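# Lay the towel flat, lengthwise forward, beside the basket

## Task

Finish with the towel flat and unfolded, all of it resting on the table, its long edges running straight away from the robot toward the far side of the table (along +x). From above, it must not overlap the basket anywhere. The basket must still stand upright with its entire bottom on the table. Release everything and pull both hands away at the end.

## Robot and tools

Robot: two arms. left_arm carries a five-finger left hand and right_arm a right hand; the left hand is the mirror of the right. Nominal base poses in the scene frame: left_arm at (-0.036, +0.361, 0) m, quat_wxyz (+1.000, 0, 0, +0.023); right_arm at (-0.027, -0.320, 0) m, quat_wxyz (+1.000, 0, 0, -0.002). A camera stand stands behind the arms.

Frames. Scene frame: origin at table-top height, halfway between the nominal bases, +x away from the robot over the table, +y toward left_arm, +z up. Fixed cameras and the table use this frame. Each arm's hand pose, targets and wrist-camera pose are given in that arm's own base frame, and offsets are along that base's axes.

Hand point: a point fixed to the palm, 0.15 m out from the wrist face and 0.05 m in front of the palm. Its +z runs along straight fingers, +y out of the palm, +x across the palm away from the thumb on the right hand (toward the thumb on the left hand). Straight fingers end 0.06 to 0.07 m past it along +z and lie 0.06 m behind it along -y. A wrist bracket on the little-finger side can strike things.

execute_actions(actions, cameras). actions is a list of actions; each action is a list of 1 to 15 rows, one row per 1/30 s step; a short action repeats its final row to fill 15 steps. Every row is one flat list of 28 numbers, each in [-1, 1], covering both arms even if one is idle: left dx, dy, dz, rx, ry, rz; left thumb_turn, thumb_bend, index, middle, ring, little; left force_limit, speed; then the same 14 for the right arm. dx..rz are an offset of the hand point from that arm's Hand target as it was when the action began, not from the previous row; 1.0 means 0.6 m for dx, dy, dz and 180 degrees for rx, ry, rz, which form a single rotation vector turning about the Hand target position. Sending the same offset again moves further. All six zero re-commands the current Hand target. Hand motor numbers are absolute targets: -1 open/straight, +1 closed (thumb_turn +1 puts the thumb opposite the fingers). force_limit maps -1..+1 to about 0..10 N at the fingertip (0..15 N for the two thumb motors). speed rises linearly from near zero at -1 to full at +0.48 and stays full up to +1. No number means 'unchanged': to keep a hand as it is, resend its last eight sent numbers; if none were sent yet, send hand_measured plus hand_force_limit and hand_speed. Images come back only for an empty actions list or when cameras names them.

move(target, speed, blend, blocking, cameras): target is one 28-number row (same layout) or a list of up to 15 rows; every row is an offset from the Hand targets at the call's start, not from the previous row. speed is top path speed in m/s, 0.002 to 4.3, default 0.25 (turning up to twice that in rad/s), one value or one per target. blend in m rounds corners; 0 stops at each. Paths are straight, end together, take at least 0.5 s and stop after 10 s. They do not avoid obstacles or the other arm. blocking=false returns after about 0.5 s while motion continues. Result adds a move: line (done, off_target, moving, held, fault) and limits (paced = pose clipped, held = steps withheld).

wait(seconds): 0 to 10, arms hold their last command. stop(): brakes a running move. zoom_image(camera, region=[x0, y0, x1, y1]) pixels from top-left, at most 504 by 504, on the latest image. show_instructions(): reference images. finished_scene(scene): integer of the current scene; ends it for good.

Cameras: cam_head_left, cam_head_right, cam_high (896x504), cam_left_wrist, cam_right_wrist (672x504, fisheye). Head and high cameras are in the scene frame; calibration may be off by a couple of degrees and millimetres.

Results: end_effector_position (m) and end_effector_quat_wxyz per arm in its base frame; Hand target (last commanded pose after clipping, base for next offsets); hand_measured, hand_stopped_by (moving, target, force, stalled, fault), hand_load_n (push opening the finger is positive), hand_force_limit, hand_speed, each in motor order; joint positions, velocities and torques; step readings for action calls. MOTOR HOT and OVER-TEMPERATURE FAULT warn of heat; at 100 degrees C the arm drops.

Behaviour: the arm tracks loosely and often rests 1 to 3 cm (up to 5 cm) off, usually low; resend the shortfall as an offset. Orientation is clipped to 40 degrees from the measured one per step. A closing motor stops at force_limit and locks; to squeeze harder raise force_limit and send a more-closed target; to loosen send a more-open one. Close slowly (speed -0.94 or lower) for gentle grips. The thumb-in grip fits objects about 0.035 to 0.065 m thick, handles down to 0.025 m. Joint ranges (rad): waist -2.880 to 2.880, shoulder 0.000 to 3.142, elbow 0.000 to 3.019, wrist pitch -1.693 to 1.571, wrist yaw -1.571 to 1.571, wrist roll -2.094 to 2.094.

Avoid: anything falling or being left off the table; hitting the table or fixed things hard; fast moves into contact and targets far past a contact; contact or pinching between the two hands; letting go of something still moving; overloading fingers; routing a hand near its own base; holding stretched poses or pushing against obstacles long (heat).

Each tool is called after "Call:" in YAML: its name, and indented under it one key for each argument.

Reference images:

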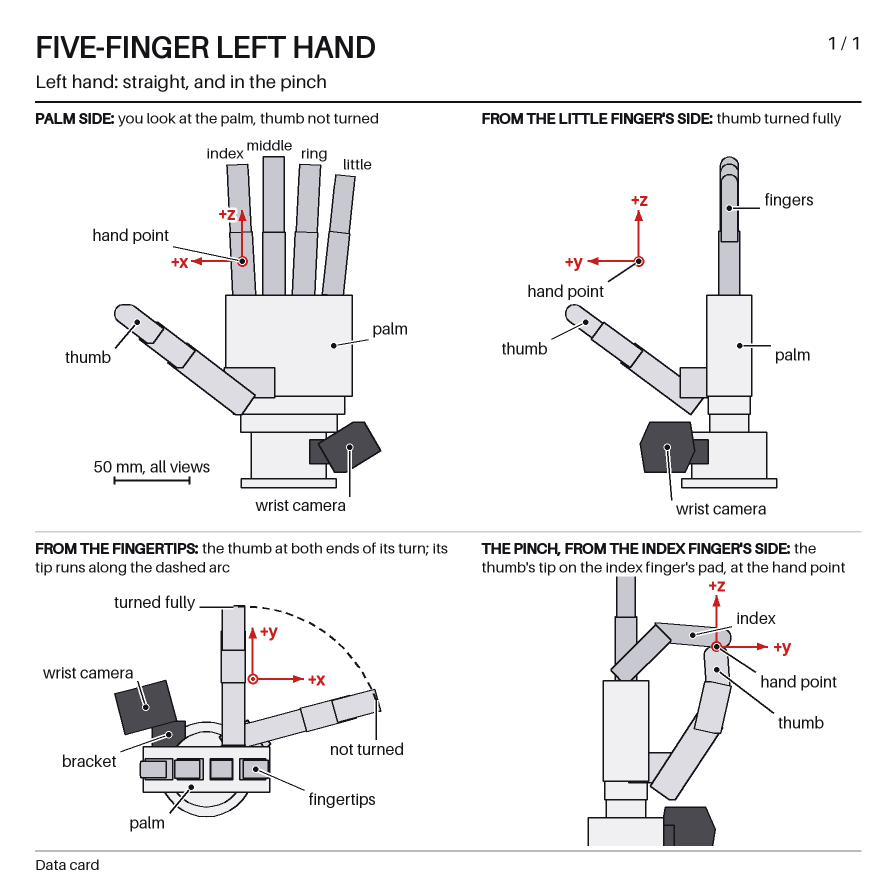

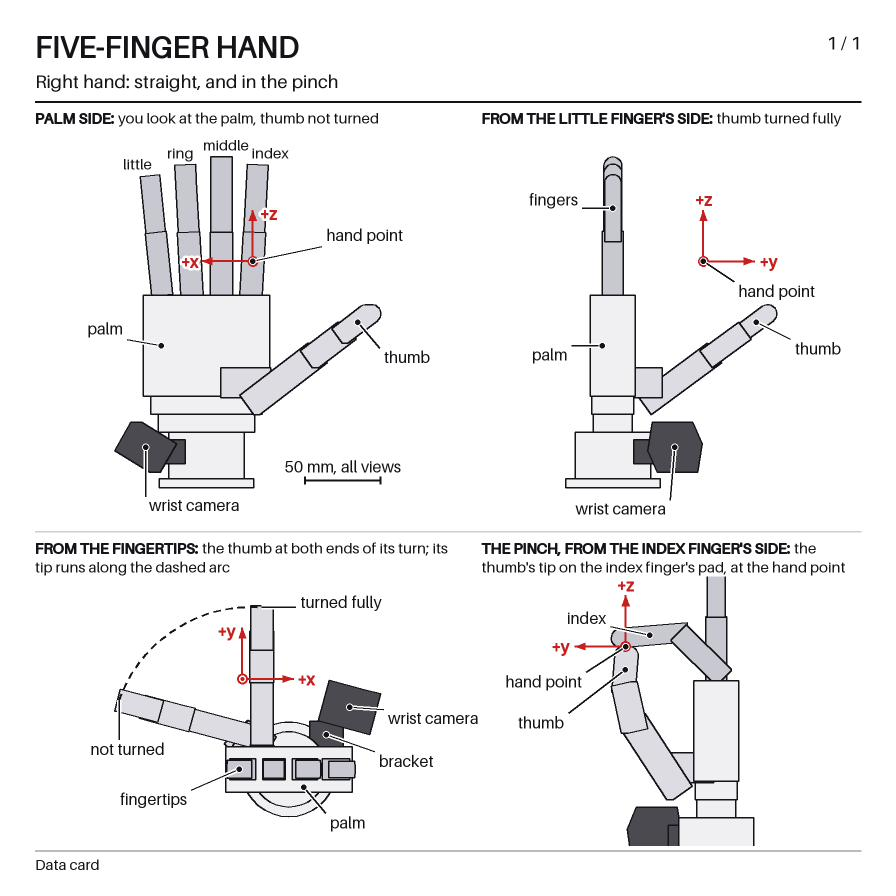

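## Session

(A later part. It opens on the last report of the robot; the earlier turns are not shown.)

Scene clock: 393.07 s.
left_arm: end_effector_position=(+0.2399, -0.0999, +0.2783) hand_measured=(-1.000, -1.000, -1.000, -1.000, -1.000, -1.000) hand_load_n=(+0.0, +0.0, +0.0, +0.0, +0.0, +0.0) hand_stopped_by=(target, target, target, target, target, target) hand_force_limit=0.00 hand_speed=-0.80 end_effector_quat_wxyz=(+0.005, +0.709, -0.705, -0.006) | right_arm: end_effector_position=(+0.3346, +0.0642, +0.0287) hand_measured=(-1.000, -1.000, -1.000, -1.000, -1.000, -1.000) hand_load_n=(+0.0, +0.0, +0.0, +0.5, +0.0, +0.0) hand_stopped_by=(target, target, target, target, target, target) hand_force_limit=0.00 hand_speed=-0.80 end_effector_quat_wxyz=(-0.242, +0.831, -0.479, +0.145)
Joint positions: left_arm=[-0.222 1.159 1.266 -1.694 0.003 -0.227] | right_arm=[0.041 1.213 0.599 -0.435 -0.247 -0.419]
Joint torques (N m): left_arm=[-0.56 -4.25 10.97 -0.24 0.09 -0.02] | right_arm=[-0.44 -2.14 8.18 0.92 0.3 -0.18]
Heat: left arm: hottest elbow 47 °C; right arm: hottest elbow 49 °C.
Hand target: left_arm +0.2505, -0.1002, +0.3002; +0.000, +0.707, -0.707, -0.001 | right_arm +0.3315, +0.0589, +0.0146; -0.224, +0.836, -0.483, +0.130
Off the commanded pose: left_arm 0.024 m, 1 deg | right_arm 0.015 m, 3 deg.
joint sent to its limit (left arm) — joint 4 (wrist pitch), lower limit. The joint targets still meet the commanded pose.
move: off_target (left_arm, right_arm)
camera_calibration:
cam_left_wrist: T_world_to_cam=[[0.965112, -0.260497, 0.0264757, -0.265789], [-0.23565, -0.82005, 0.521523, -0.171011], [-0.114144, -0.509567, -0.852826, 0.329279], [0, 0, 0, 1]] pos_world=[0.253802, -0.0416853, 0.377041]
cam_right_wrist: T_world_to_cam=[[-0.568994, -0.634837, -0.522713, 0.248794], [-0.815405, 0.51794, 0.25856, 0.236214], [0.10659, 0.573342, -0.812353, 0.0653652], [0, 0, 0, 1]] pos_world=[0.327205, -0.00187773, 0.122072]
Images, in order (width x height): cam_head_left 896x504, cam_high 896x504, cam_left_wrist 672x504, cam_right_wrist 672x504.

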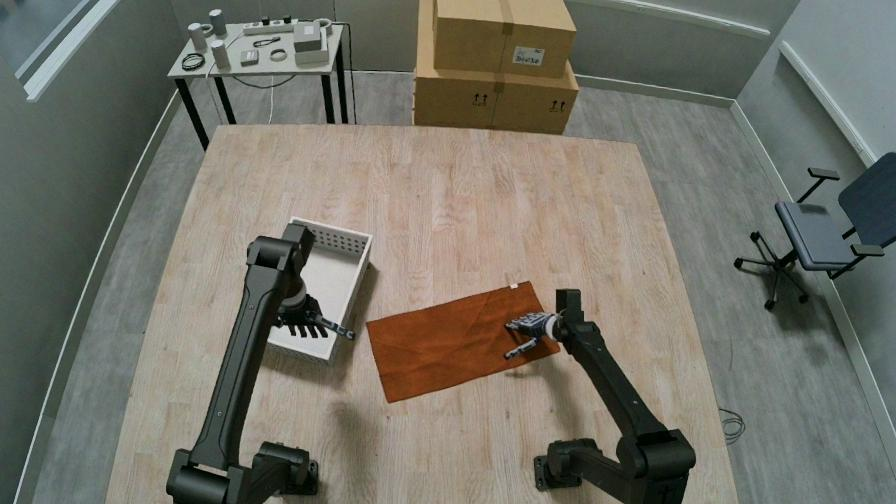

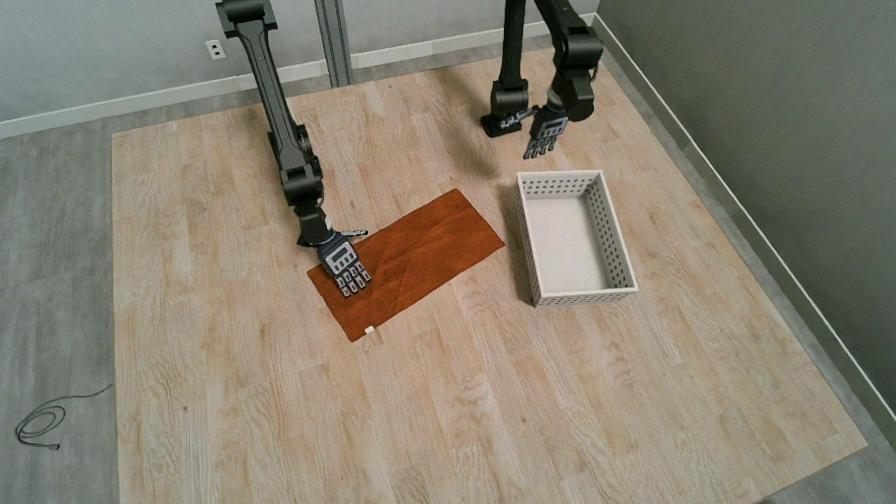

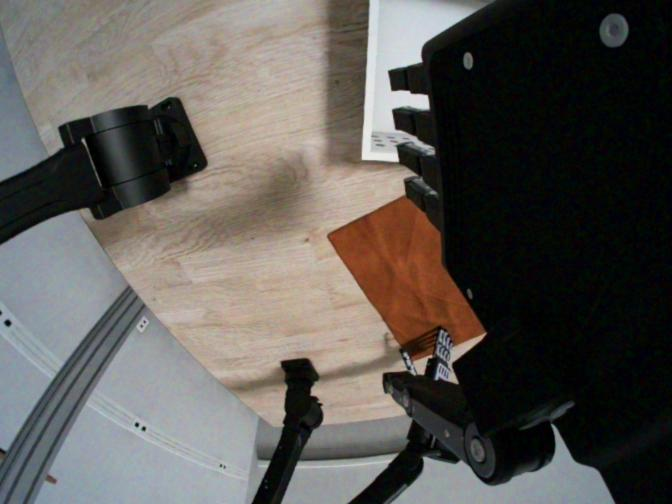

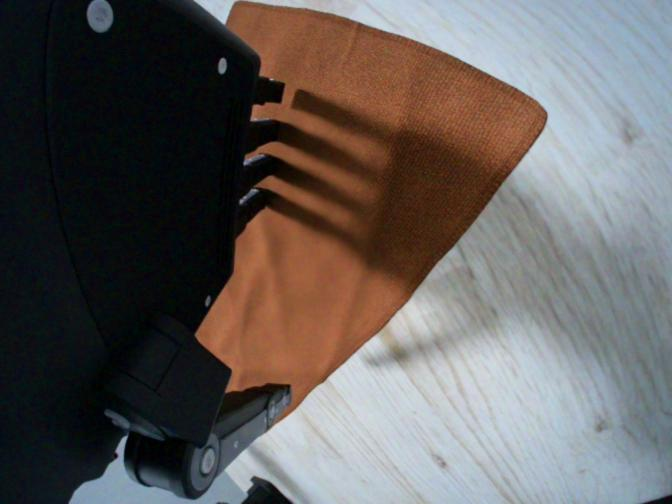

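Call:
move:
  target:
    - [0, 0, 0, 0, 0, 0, -1, -1, -1, -1, -1, -1, 0, -0.8, 0.1823, 0.0153, 0, 0, 0, 0.1389, -1, -1, -1, -1, -1, -1, 0, -0.8]
    - [0, 0, 0, 0, 0, 0, -1, -1, -1, -1, -1, -1, 0, -0.8, 0.3507, 0.0897, 0, 0, 0, 0.2778, -1, -1, -1, -1, -1, -1, 0, -0.8]
    - [0, 0, 0, 0, 0, 0, -1, -1, -1, -1, -1, -1, 0, -0.8, 0.4757, 0.203, 0, 0, 0, 0.4111, -1, -1, -1, -1, -1, -1, 0, -0.8]
  speed: 0.12
  blend: 0.03
  cameras: ["cam_head_left", "cam_head_right", "cam_high", "cam_left_wrist", "cam_right_wrist"]

Scene clock: 431.53 s.
left_arm: end_effector_position=(+0.2399, -0.0999, +0.2783) hand_measured=(-1.000, -1.000, -1.000, -1.000, -1.000, -1.000) hand_load_n=(+0.0, +0.0, +0.0, +0.0, +0.0, +0.5) hand_stopped_by=(target, target, target, target, target, target) hand_force_limit=0.00 hand_speed=-0.80 end_effector_quat_wxyz=(+0.005, +0.709, -0.705, -0.006) | right_arm: end_effector_position=(+0.6151, +0.1688, +0.0451) hand_measured=(-1.000, -1.000, -1.000, -1.000, -1.000, -1.000) hand_load_n=(+0.0, +0.0, +0.0, +0.5, +0.0, +0.0) hand_stopped_by=(target, target, target, target, target, target) hand_force_limit=0.00 hand_speed=-0.80 end_effector_quat_wxyz=(-0.262, +0.959, +0.106, -0.012)
Joint positions: left_arm=[-0.222 1.159 1.266 -1.694 0.003 -0.227] | right_arm=[0.197 2.158 1.921 -1.309 -0.53 -1.588]
Joint torques (N m): left_arm=[-0.44 -4.37 10.91 -0.23 0.09 -0.02] | right_arm=[1.85 -12.98 9.99 0.44 0 -0.15]
Heat: left arm: hottest elbow 47 °C; right arm: hottest elbow 49 °C.
Hand target: left_arm +0.2505, -0.1002, +0.3002; +0.000, +0.707, -0.707, -0.001 | right_arm +0.6170, +0.1807, +0.0147; -0.257, +0.959, +0.117, -0.031
Off the commanded pose: left_arm 0.024 m, 1 deg | right_arm 0.033 m, 3 deg.
joint sent to its limit (left arm) — joint 4 (wrist pitch), lower limit. The joint targets still meet the commanded pose.
move: off_target (left_arm, right_arm)
camera_calibration:
cam_left_wrist: T_world_to_cam=[[0.965112, -0.260497, 0.0264757, -0.265789], [-0.23565, -0.82005, 0.521523, -0.171011], [-0.114144, -0.509567, -0.852826, 0.329279], [0, 0, 0, 1]] pos_world=[0.253802, -0.0416853, 0.377041]
cam_right_wrist: T_world_to_cam=[[0.445566, -0.754854, -0.481318, -0.122301], [-0.751501, -0.607553, 0.25715, 0.557348], [-0.486537, 0.247133, -0.837978, 0.409934], [0, 0, 0, 1]] pos_world=[0.672788, 0.144991, 0.141328]

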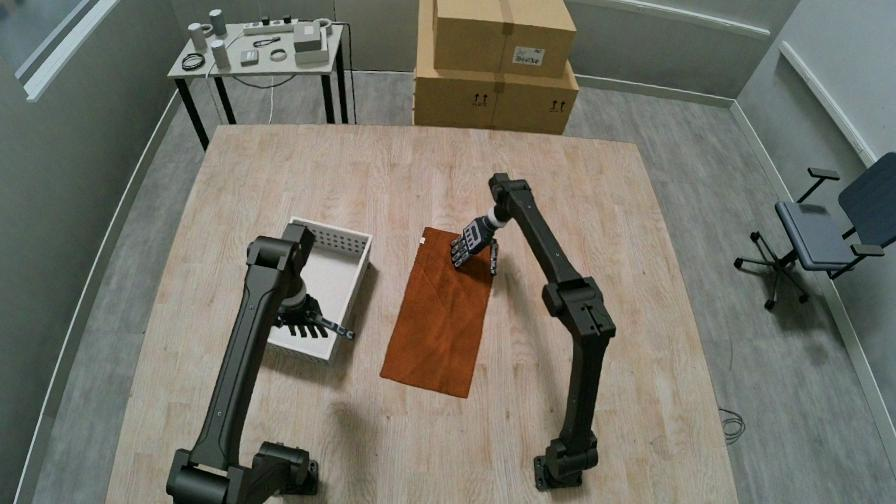

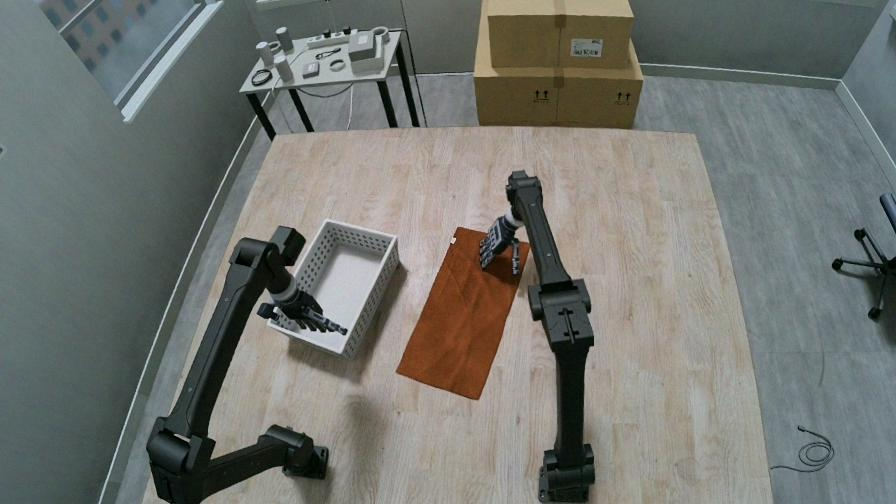

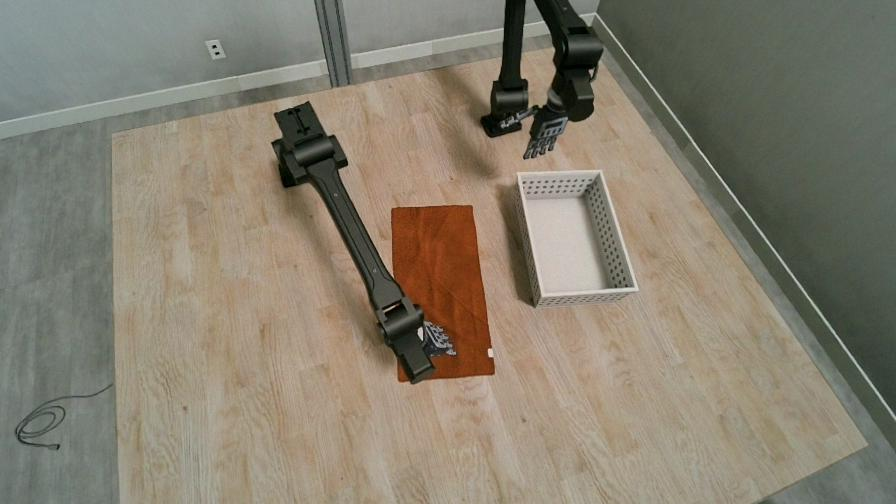

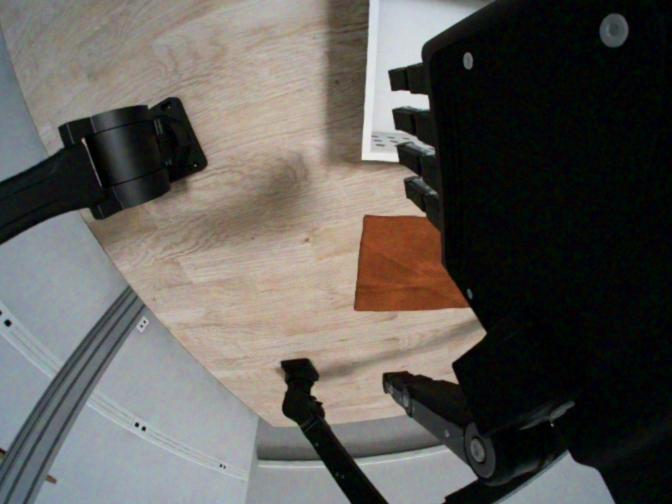

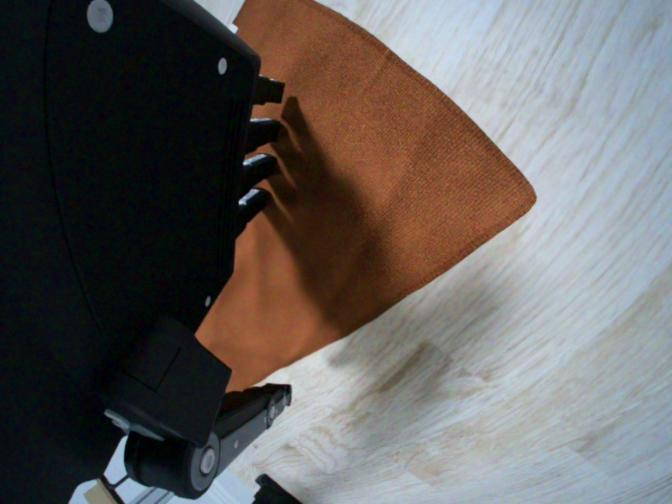

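Call:
move:
  target:
    - [0, 0, 0, 0, 0, 0, -1, -1, -1, -1, -1, -1, 0, -0.8, 0.05, 0.05, -0.01, 0, 0, 0.1, -1, -1, -1, -1, -1, -1, 0, -0.8]
  speed: 0.12
  cameras: ["cam_head_left", "cam_head_right", "cam_high", "cam_right_wrist"]

Scene clock: 471.30 s.
left_arm: end_effector_position=(+0.2399, -0.0999, +0.2783) hand_measured=(-1.000, -1.000, -1.000, -1.000, -1.000, -1.000) hand_load_n=(+0.0, +0.0, +0.0, +0.0, +0.0, +0.0) hand_stopped_by=(target, target, target, target, target, target) hand_force_limit=0.00 hand_speed=-0.80 end_effector_quat_wxyz=(+0.005, +0.709, -0.705, -0.006) | right_arm: end_effector_position=(+0.6476, +0.1945, +0.0476) hand_measured=(-1.000, -1.000, -1.000, -1.000, -1.000, -1.000) hand_load_n=(+0.0, +0.0, +0.0, +0.5, +0.0, +0.0) hand_stopped_by=(target, target, target, target, target, target) hand_force_limit=0.00 hand_speed=-0.80 end_effector_quat_wxyz=(-0.253, +0.933, +0.252, -0.048)
Joint positions: left_arm=[-0.222 1.159 1.266 -1.694 0.003 -0.227] | right_arm=[0.239 2.358 2.281 -1.615 -0.507 -1.891]
Joint torques (N m): left_arm=[-0.44 -4.6 10.93 -0.25 0.09 -0.01] | right_arm=[2.26 -14.21 9.84 0.39 0.05 -0.2]
Heat: left arm: hottest elbow 47 °C; right arm: hottest elbow 49 °C.
Hand target: left_arm +0.2505, -0.1002, +0.3002; +0.000, +0.707, -0.707, -0.001 | right_arm +0.6471, +0.2108, +0.0089; -0.249, +0.929, +0.266, -0.071
Off the commanded pose: left_arm 0.024 m, 1 deg | right_arm 0.042 m, 3 deg.
joint sent to its limit (left arm) — joint 4 (wrist pitch), lower limit. The joint targets still meet the commanded pose.
move: off_target (left_arm, right_arm)
camera_calibration:
cam_right_wrist: T_world_to_cam=[[0.657181, -0.588629, -0.470776, -0.286015], [-0.535502, -0.804175, 0.257955, 0.495049], [-0.530426, 0.0825783, -0.8437, 0.482124], [0, 0, 0, 1]] pos_world=[0.708795, 0.189936, 0.144419]
Images, in order (width x height): cam_head_left 896x504, cam_head_right 896x504, cam_high 896x504, cam_right_wrist 672x504.

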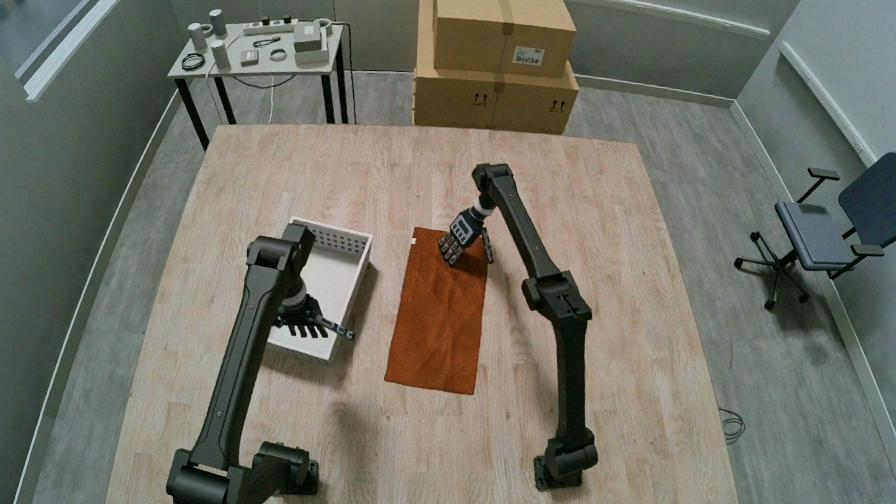

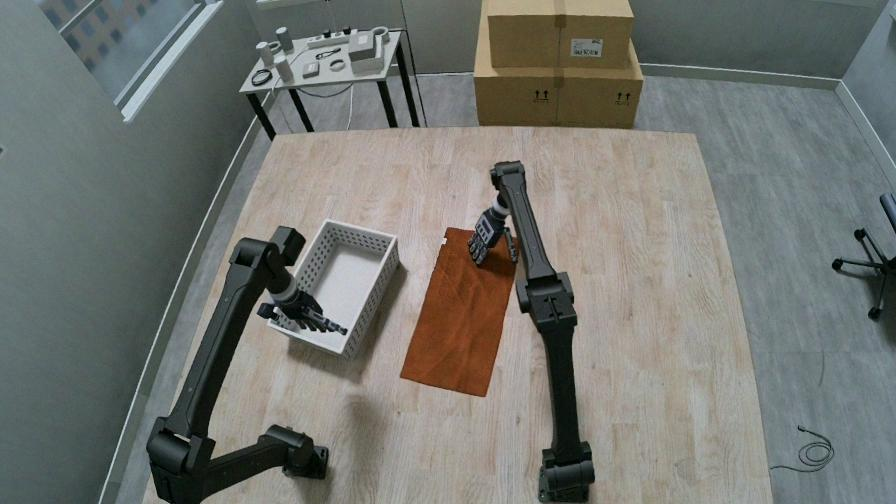

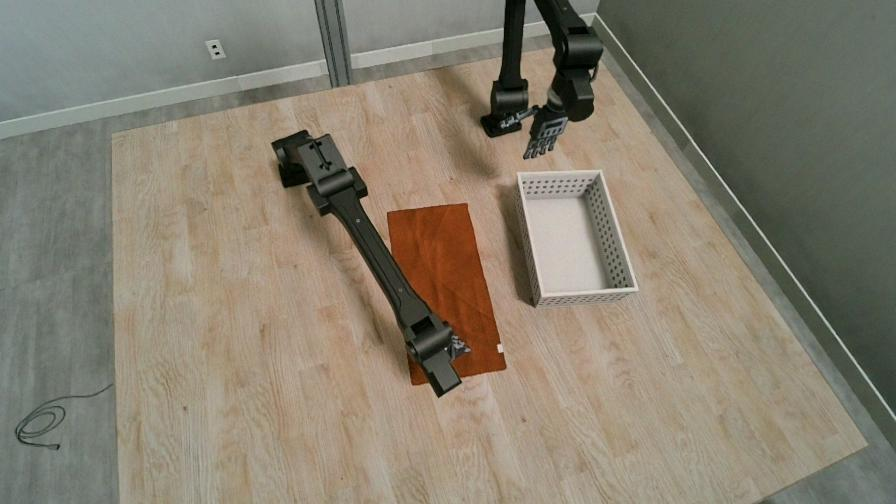

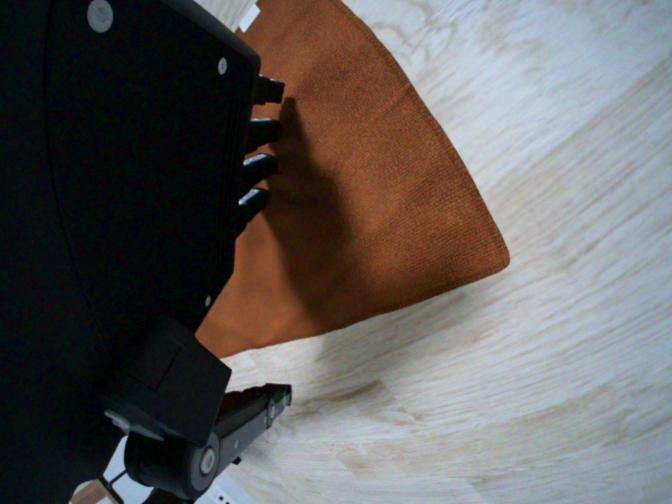

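Call:
move:
  target:
    - [0, 0, 0, 0, 0, 0, -1, -1, -1, -1, -1, -1, 0, -0.8, 0.03, 0.09, 0, 0, 0, 0.02, -1, -1, -1, -1, -1, -1, 0, -0.8]
  speed: 0.12
  cameras: ["cam_head_left", "cam_high"]

Scene clock: 494.63 s.
left_arm: end_effector_position=(+0.2399, -0.0999, +0.2783) hand_measured=(-1.000, -1.000, -1.000, -1.000, -1.000, -1.000) hand_load_n=(+0.0, +0.0, +0.0, +0.0, +0.0, +0.0) hand_stopped_by=(target, target, target, target, target, target) hand_force_limit=0.00 hand_speed=-0.80 end_effector_quat_wxyz=(+0.005, +0.709, -0.705, -0.006) | right_arm: end_effector_position=(+0.6673, +0.2563, +0.0490) hand_measured=(-1.000, -1.000, -1.000, -1.000, -1.000, -1.000) hand_load_n=(+0.0, +0.0, +0.0, +0.0, +0.0, +0.0) hand_stopped_by=(target, target, target, target, target, target) hand_force_limit=0.00 hand_speed=-0.80 end_effector_quat_wxyz=(-0.250, +0.922, +0.294, -0.040)
Joint positions: left_arm=[-0.222 1.159 1.266 -1.694 0.003 -0.227] | right_arm=[0.318 2.499 2.552 -1.707 -0.506 -1.892]
Joint torques (N m): left_arm=[-0.44 -4.48 10.95 -0.23 0.09 -0.01] | right_arm=[1.26 -15.5 9.95 0.24 -0.04 -0.06]
Heat: left arm: hottest elbow 48 °C; right arm: hottest elbow 49 °C.
Hand target: left_arm +0.2505, -0.1002, +0.3002; +0.000, +0.707, -0.707, -0.001 | right_arm +0.6651, +0.2648, +0.0088; -0.247, +0.920, +0.295, -0.079
Off the commanded pose: left_arm 0.024 m, 1 deg | right_arm 0.041 m, 4 deg.
joint sent to its limit (left arm) — joint 4 (wrist pitch), lower limit. The joint targets still meet the commanded pose.
joint sent to its limit (right arm) — joint 4 (wrist pitch), lower limit. The joint targets still meet the commanded pose.
move: off_target (left_arm, right_arm)
Images, in order (width x height): cam_head_left 896x504, cam_high 896x504.

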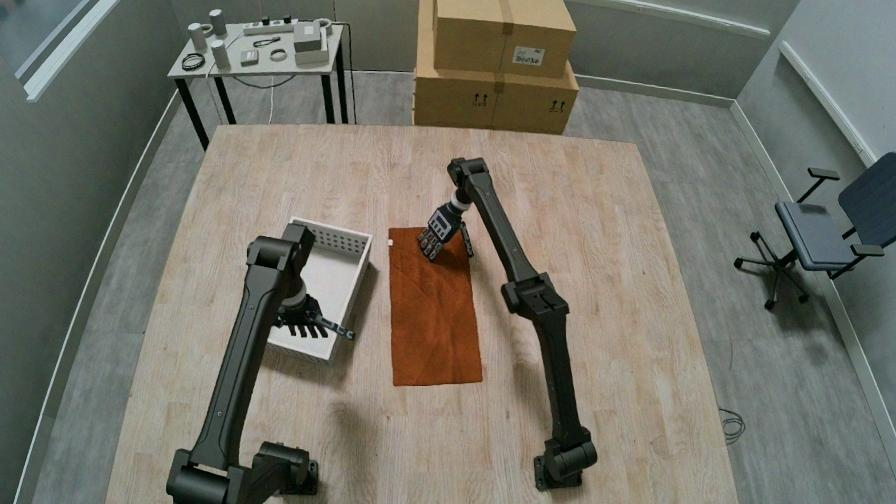

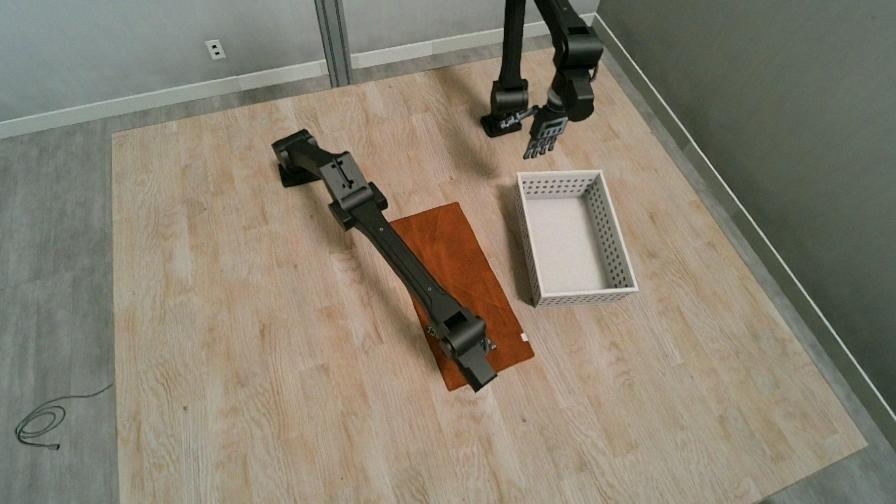

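Call:
move:
  target:
    - [0, 0, 0, 0, 0, 0, -1, -1, -1, -1, -1, -1, 0, -0.8, 0, 0, 0.2, 0, 0, 0, -1, -1, -1, -1, -1, -1, 0, -0.8]
    - [0, 0, 0, 0, 0, 0, -1, -1, -1, -1, -1, -1, 0, -0.8, -0.4, -0.55, 0.4, 0, 0, -0.3, -1, -1, -1, -1, -1, -1, 0, -0.8]
  speed: [0.1, 0.3]
  blend: 0.03
  cameras: ["all"]

Scene clock: 518.77 s.
left_arm: end_effector_position=(+0.2399, -0.0999, +0.2783) hand_measured=(-1.000, -1.000, -1.000, -1.000, -1.000, -1.000) hand_load_n=(+0.0, +0.0, +0.0, -0.5, +0.0, +0.0) hand_stopped_by=(target, target, target, target, target, target) hand_force_limit=0.00 hand_speed=-0.80 end_effector_quat_wxyz=(+0.005, +0.709, -0.705, -0.006) | right_arm: end_effector_position=(+0.4271, -0.0698, +0.2468) hand_measured=(-1.000, -1.000, -1.000, -1.000, -1.000, -1.000) hand_load_n=(+0.0, +0.0, +0.0, +0.0, +0.0, +0.0) hand_stopped_by=(target, target, target, target, target, target) hand_force_limit=0.00 hand_speed=-0.80 end_effector_quat_wxyz=(-0.255, +0.954, -0.154, +0.045)
Joint positions: left_arm=[-0.222 1.159 1.266 -1.694 0.003 -0.227] | right_arm=[-0.269 1.525 1.544 -1.551 -0.523 -1.51]
Joint torques (N m): left_arm=[-0.38 -4.42 10.93 -0.24 0.09 -0.02] | right_arm=[1.14 -10.17 8.49 0.24 -0.25 0.02]
Heat: left arm: hottest elbow 48 °C; right arm: hottest elbow 52 °C.
Hand target: left_arm +0.2505, -0.1002, +0.3002; +0.000, +0.707, -0.707, -0.001 | right_arm +0.4250, -0.0652, +0.2487; -0.256, +0.953, -0.155, +0.042
Off the commanded pose: left_arm 0.024 m, 1 deg | right_arm 0.005 m, 0 deg.
joint sent to its limit (left arm) — joint 4 (wrist pitch), lower limit. The joint targets still meet the commanded pose.
move: off_target (left_arm)
camera_calibration:
cam_left_wrist: T_world_to_cam=[[0.965112, -0.260497, 0.0264757, -0.265789], [-0.23565, -0.82005, 0.521523, -0.171011], [-0.114144, -0.509567, -0.852826, 0.329279], [0, 0, 0, 1]] pos_world=[0.253802, -0.0416853, 0.377041]
cam_right_wrist: T_world_to_cam=[[-0.0120531, -0.875568, -0.482945, 0.0658654], [-0.949293, -0.141725, 0.280636, 0.330455], [-0.314162, 0.461839, -0.829462, 0.485698], [0, 0, 0, 1]] pos_world=[0.46708, -0.119811, 0.34194]

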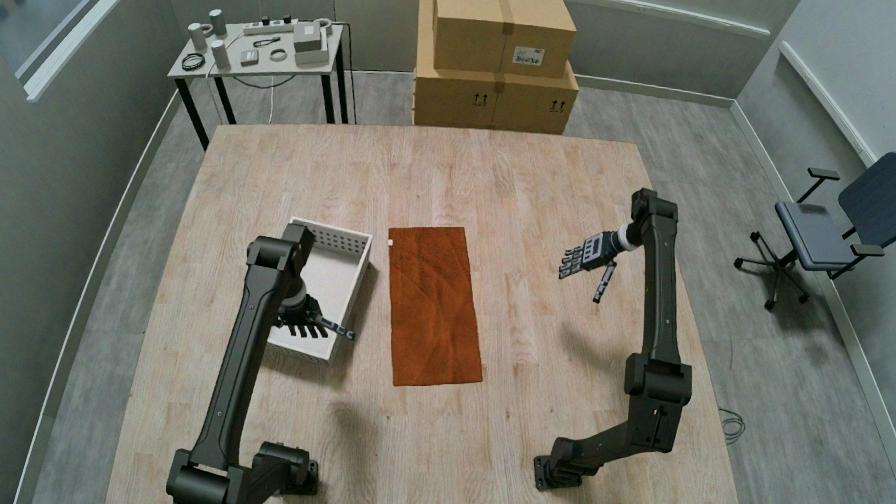

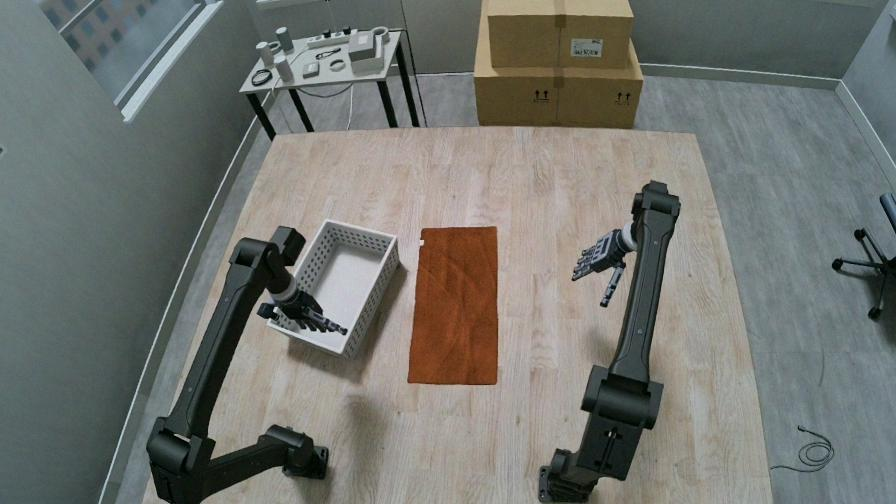

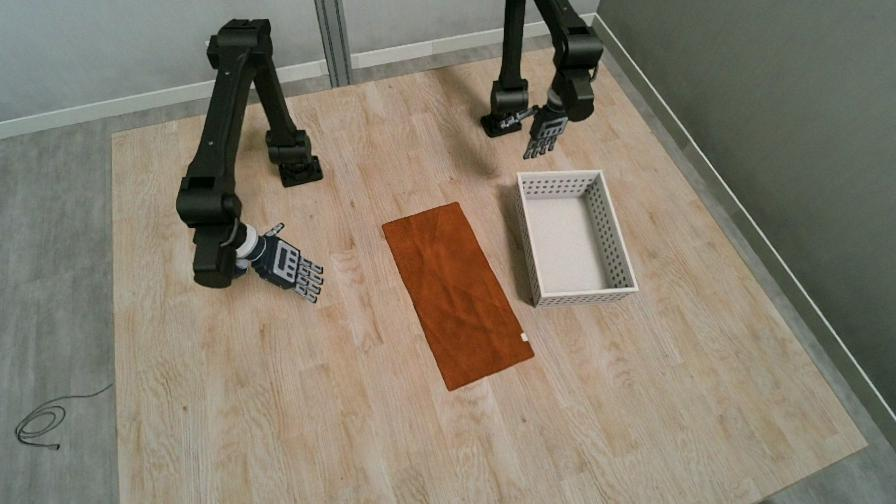

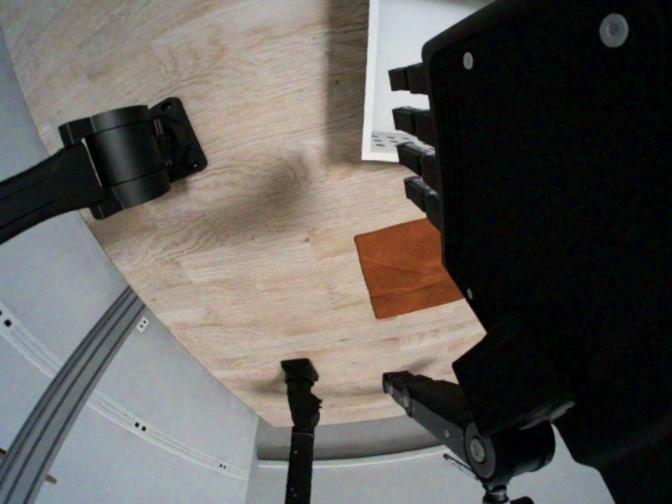

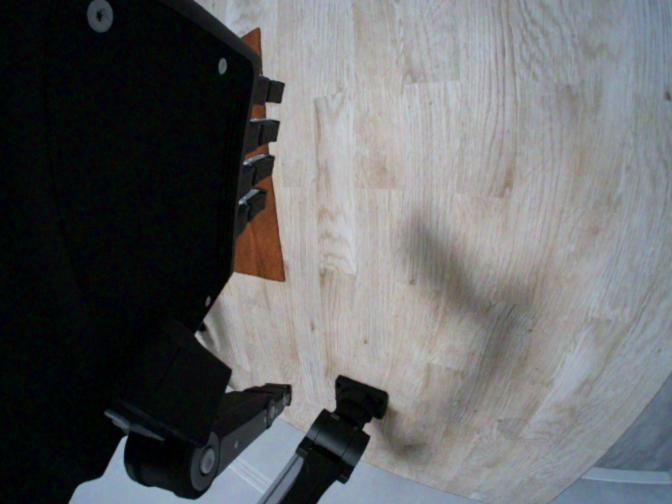

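Call:
finished_scene:
  scene: 1

The scene is finished: the task was done.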